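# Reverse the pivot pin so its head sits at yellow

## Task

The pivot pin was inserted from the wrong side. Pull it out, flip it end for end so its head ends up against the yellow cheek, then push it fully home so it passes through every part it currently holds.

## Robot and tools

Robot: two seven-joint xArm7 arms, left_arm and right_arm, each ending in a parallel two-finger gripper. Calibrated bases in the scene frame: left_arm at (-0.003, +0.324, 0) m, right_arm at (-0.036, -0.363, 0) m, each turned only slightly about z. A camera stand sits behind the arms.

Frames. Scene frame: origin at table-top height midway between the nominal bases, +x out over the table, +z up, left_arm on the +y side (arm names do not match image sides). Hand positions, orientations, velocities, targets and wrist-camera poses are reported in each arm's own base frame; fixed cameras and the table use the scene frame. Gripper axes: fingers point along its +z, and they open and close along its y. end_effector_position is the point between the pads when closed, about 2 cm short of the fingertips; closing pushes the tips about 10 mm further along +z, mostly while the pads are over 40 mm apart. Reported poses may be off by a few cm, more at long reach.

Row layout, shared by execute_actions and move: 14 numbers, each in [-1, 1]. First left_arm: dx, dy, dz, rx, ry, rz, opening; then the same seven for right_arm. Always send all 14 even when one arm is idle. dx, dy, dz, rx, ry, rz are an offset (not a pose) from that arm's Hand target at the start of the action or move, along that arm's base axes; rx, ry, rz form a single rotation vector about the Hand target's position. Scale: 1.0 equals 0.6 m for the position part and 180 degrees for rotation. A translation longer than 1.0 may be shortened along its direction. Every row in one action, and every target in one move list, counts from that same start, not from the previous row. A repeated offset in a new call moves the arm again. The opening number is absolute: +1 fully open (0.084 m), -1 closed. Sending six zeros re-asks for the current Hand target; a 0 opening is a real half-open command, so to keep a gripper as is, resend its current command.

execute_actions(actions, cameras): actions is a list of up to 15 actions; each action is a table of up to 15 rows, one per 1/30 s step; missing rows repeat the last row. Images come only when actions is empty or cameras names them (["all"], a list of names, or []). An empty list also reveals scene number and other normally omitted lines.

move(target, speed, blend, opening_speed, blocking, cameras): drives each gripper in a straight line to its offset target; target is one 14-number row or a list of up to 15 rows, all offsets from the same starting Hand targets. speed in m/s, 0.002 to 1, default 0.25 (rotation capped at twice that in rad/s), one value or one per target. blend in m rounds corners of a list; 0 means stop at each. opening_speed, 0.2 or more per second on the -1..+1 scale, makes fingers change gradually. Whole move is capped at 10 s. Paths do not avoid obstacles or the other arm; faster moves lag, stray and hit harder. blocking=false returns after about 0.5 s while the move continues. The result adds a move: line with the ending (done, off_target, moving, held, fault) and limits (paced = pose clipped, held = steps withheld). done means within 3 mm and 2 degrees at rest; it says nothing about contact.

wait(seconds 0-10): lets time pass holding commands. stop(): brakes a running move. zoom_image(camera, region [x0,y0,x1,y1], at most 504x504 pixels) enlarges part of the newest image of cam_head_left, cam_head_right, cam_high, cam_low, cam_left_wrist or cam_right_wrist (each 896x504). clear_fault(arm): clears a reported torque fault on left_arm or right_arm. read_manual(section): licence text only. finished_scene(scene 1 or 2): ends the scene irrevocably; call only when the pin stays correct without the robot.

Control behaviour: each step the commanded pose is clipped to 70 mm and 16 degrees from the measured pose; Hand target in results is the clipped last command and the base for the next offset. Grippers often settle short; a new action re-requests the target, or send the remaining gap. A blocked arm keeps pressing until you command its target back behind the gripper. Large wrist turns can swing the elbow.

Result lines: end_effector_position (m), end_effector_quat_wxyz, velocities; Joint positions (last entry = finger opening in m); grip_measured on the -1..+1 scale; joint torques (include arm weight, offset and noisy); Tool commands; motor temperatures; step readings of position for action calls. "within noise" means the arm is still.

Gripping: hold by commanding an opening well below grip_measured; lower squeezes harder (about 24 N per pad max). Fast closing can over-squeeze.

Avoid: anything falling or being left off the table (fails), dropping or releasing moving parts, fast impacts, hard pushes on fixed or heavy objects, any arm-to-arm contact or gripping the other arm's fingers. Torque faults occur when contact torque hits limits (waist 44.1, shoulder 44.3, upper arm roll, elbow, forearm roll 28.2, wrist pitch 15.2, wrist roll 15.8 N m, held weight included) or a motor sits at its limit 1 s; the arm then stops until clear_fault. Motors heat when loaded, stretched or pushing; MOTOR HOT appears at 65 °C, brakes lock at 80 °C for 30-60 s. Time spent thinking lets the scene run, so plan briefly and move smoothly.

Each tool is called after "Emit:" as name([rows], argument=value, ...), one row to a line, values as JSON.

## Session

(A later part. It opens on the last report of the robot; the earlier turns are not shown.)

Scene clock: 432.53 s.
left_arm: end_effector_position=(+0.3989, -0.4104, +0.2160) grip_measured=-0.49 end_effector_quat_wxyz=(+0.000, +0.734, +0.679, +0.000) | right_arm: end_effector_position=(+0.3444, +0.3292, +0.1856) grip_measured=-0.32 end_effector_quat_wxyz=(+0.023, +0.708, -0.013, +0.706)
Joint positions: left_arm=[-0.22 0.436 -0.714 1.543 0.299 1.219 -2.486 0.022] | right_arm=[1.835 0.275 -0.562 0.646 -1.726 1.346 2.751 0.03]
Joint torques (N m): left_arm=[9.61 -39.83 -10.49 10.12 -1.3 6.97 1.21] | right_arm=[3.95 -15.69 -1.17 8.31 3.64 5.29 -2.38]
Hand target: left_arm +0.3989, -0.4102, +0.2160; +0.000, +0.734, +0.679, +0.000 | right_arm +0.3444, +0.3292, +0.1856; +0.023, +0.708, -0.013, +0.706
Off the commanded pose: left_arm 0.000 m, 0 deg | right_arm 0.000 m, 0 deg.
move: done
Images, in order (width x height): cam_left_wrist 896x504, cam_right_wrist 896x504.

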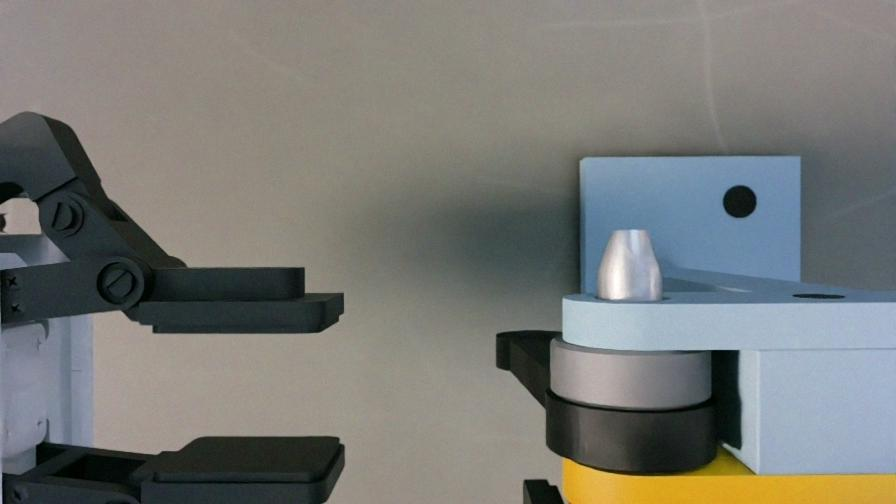

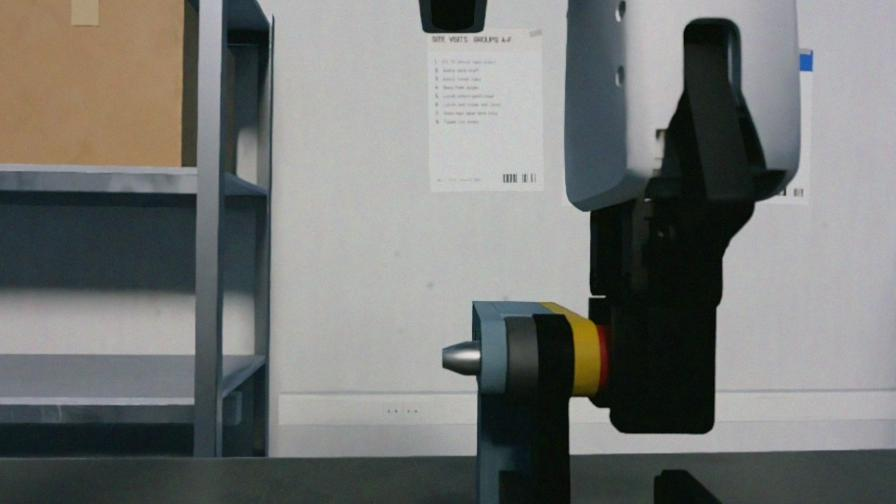

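Emit:
move([
  [0,0,0,0,0,0,0.1,0,0,0,0,0,0,-0.3],
  [0,0,0.15,0,0,0,0.1,-0.05,0,0,0,0,0,-0.3],
  [-0.03,-0.1,0.22,0,0,0,0.1,-0.05,0,0,0,0,0,-0.3],
], speed=0.2, blend=[0,0.02,0], cameras=["cam_left_wrist","cam_right_wrist"])

Emit:
zoom_image(camera="cam_right_wrist", region=[400, 250, 700, 500])

Scene clock: 442.10 s.
left_arm: end_effector_position=(+0.3809, -0.4702, +0.3480) grip_measured=+0.09 end_effector_quat_wxyz=(+0.000, +0.734, +0.679, +0.000) | right_arm: end_effector_position=(+0.3144, +0.3292, +0.1856) grip_measured=-0.32 end_effector_quat_wxyz=(+0.023, +0.708, -0.013, +0.706)
Joint positions: left_arm=[-0.51 0.617 -0.712 2.207 0.391 1.703 -2.562 0.048] | right_arm=[1.888 0.25 -0.522 0.619 -1.652 1.401 2.743 0.03]
Joint torques (N m): left_arm=[-7.88 -25.81 -2.91 17.12 1.41 0.06 1.55] | right_arm=[3.78 -14.99 -0.58 7.76 3.35 5.21 -2.44]
Motor temperatures (°C): left_arm=[38 42 35 50 37 35 46] | right_arm=[39 37 35 47 40 36 38]
Hand target: left_arm +0.3809, -0.4702, +0.3480; +0.000, +0.734, +0.679, +0.000 | right_arm +0.3144, +0.3292, +0.1856; +0.023, +0.708, -0.013, +0.706
Off the commanded pose: left_arm 0.000 m, 0 deg | right_arm 0.000 m, 0 deg.
move: done
Images, in order (width x height): cam_left_wrist 896x504, cam_right_wrist 896x504.

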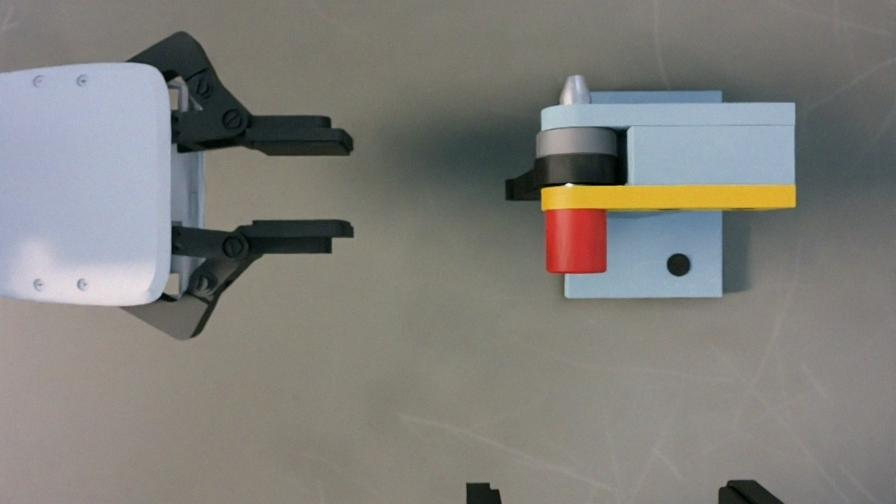

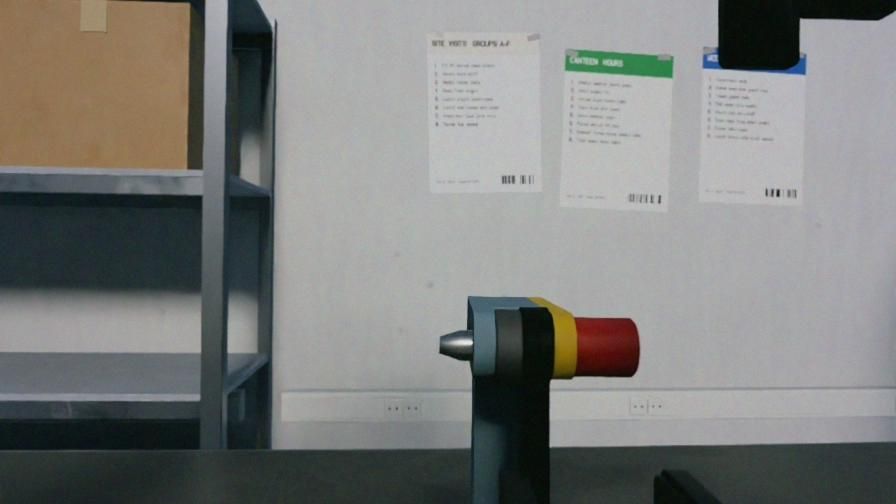

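Scaled by 1.680 from the camera's 896x504 image, which has a finer 1280x720 frame.

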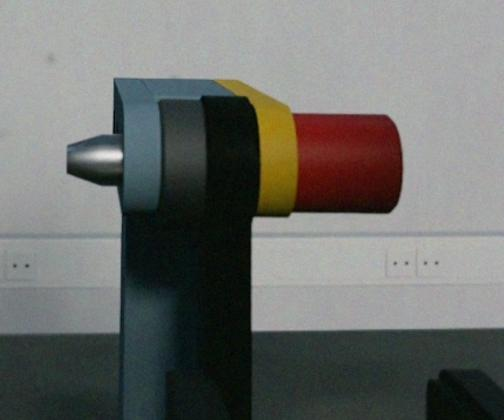

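Emit:
finished_scene(scene=2)

The scene is finished: the task was done.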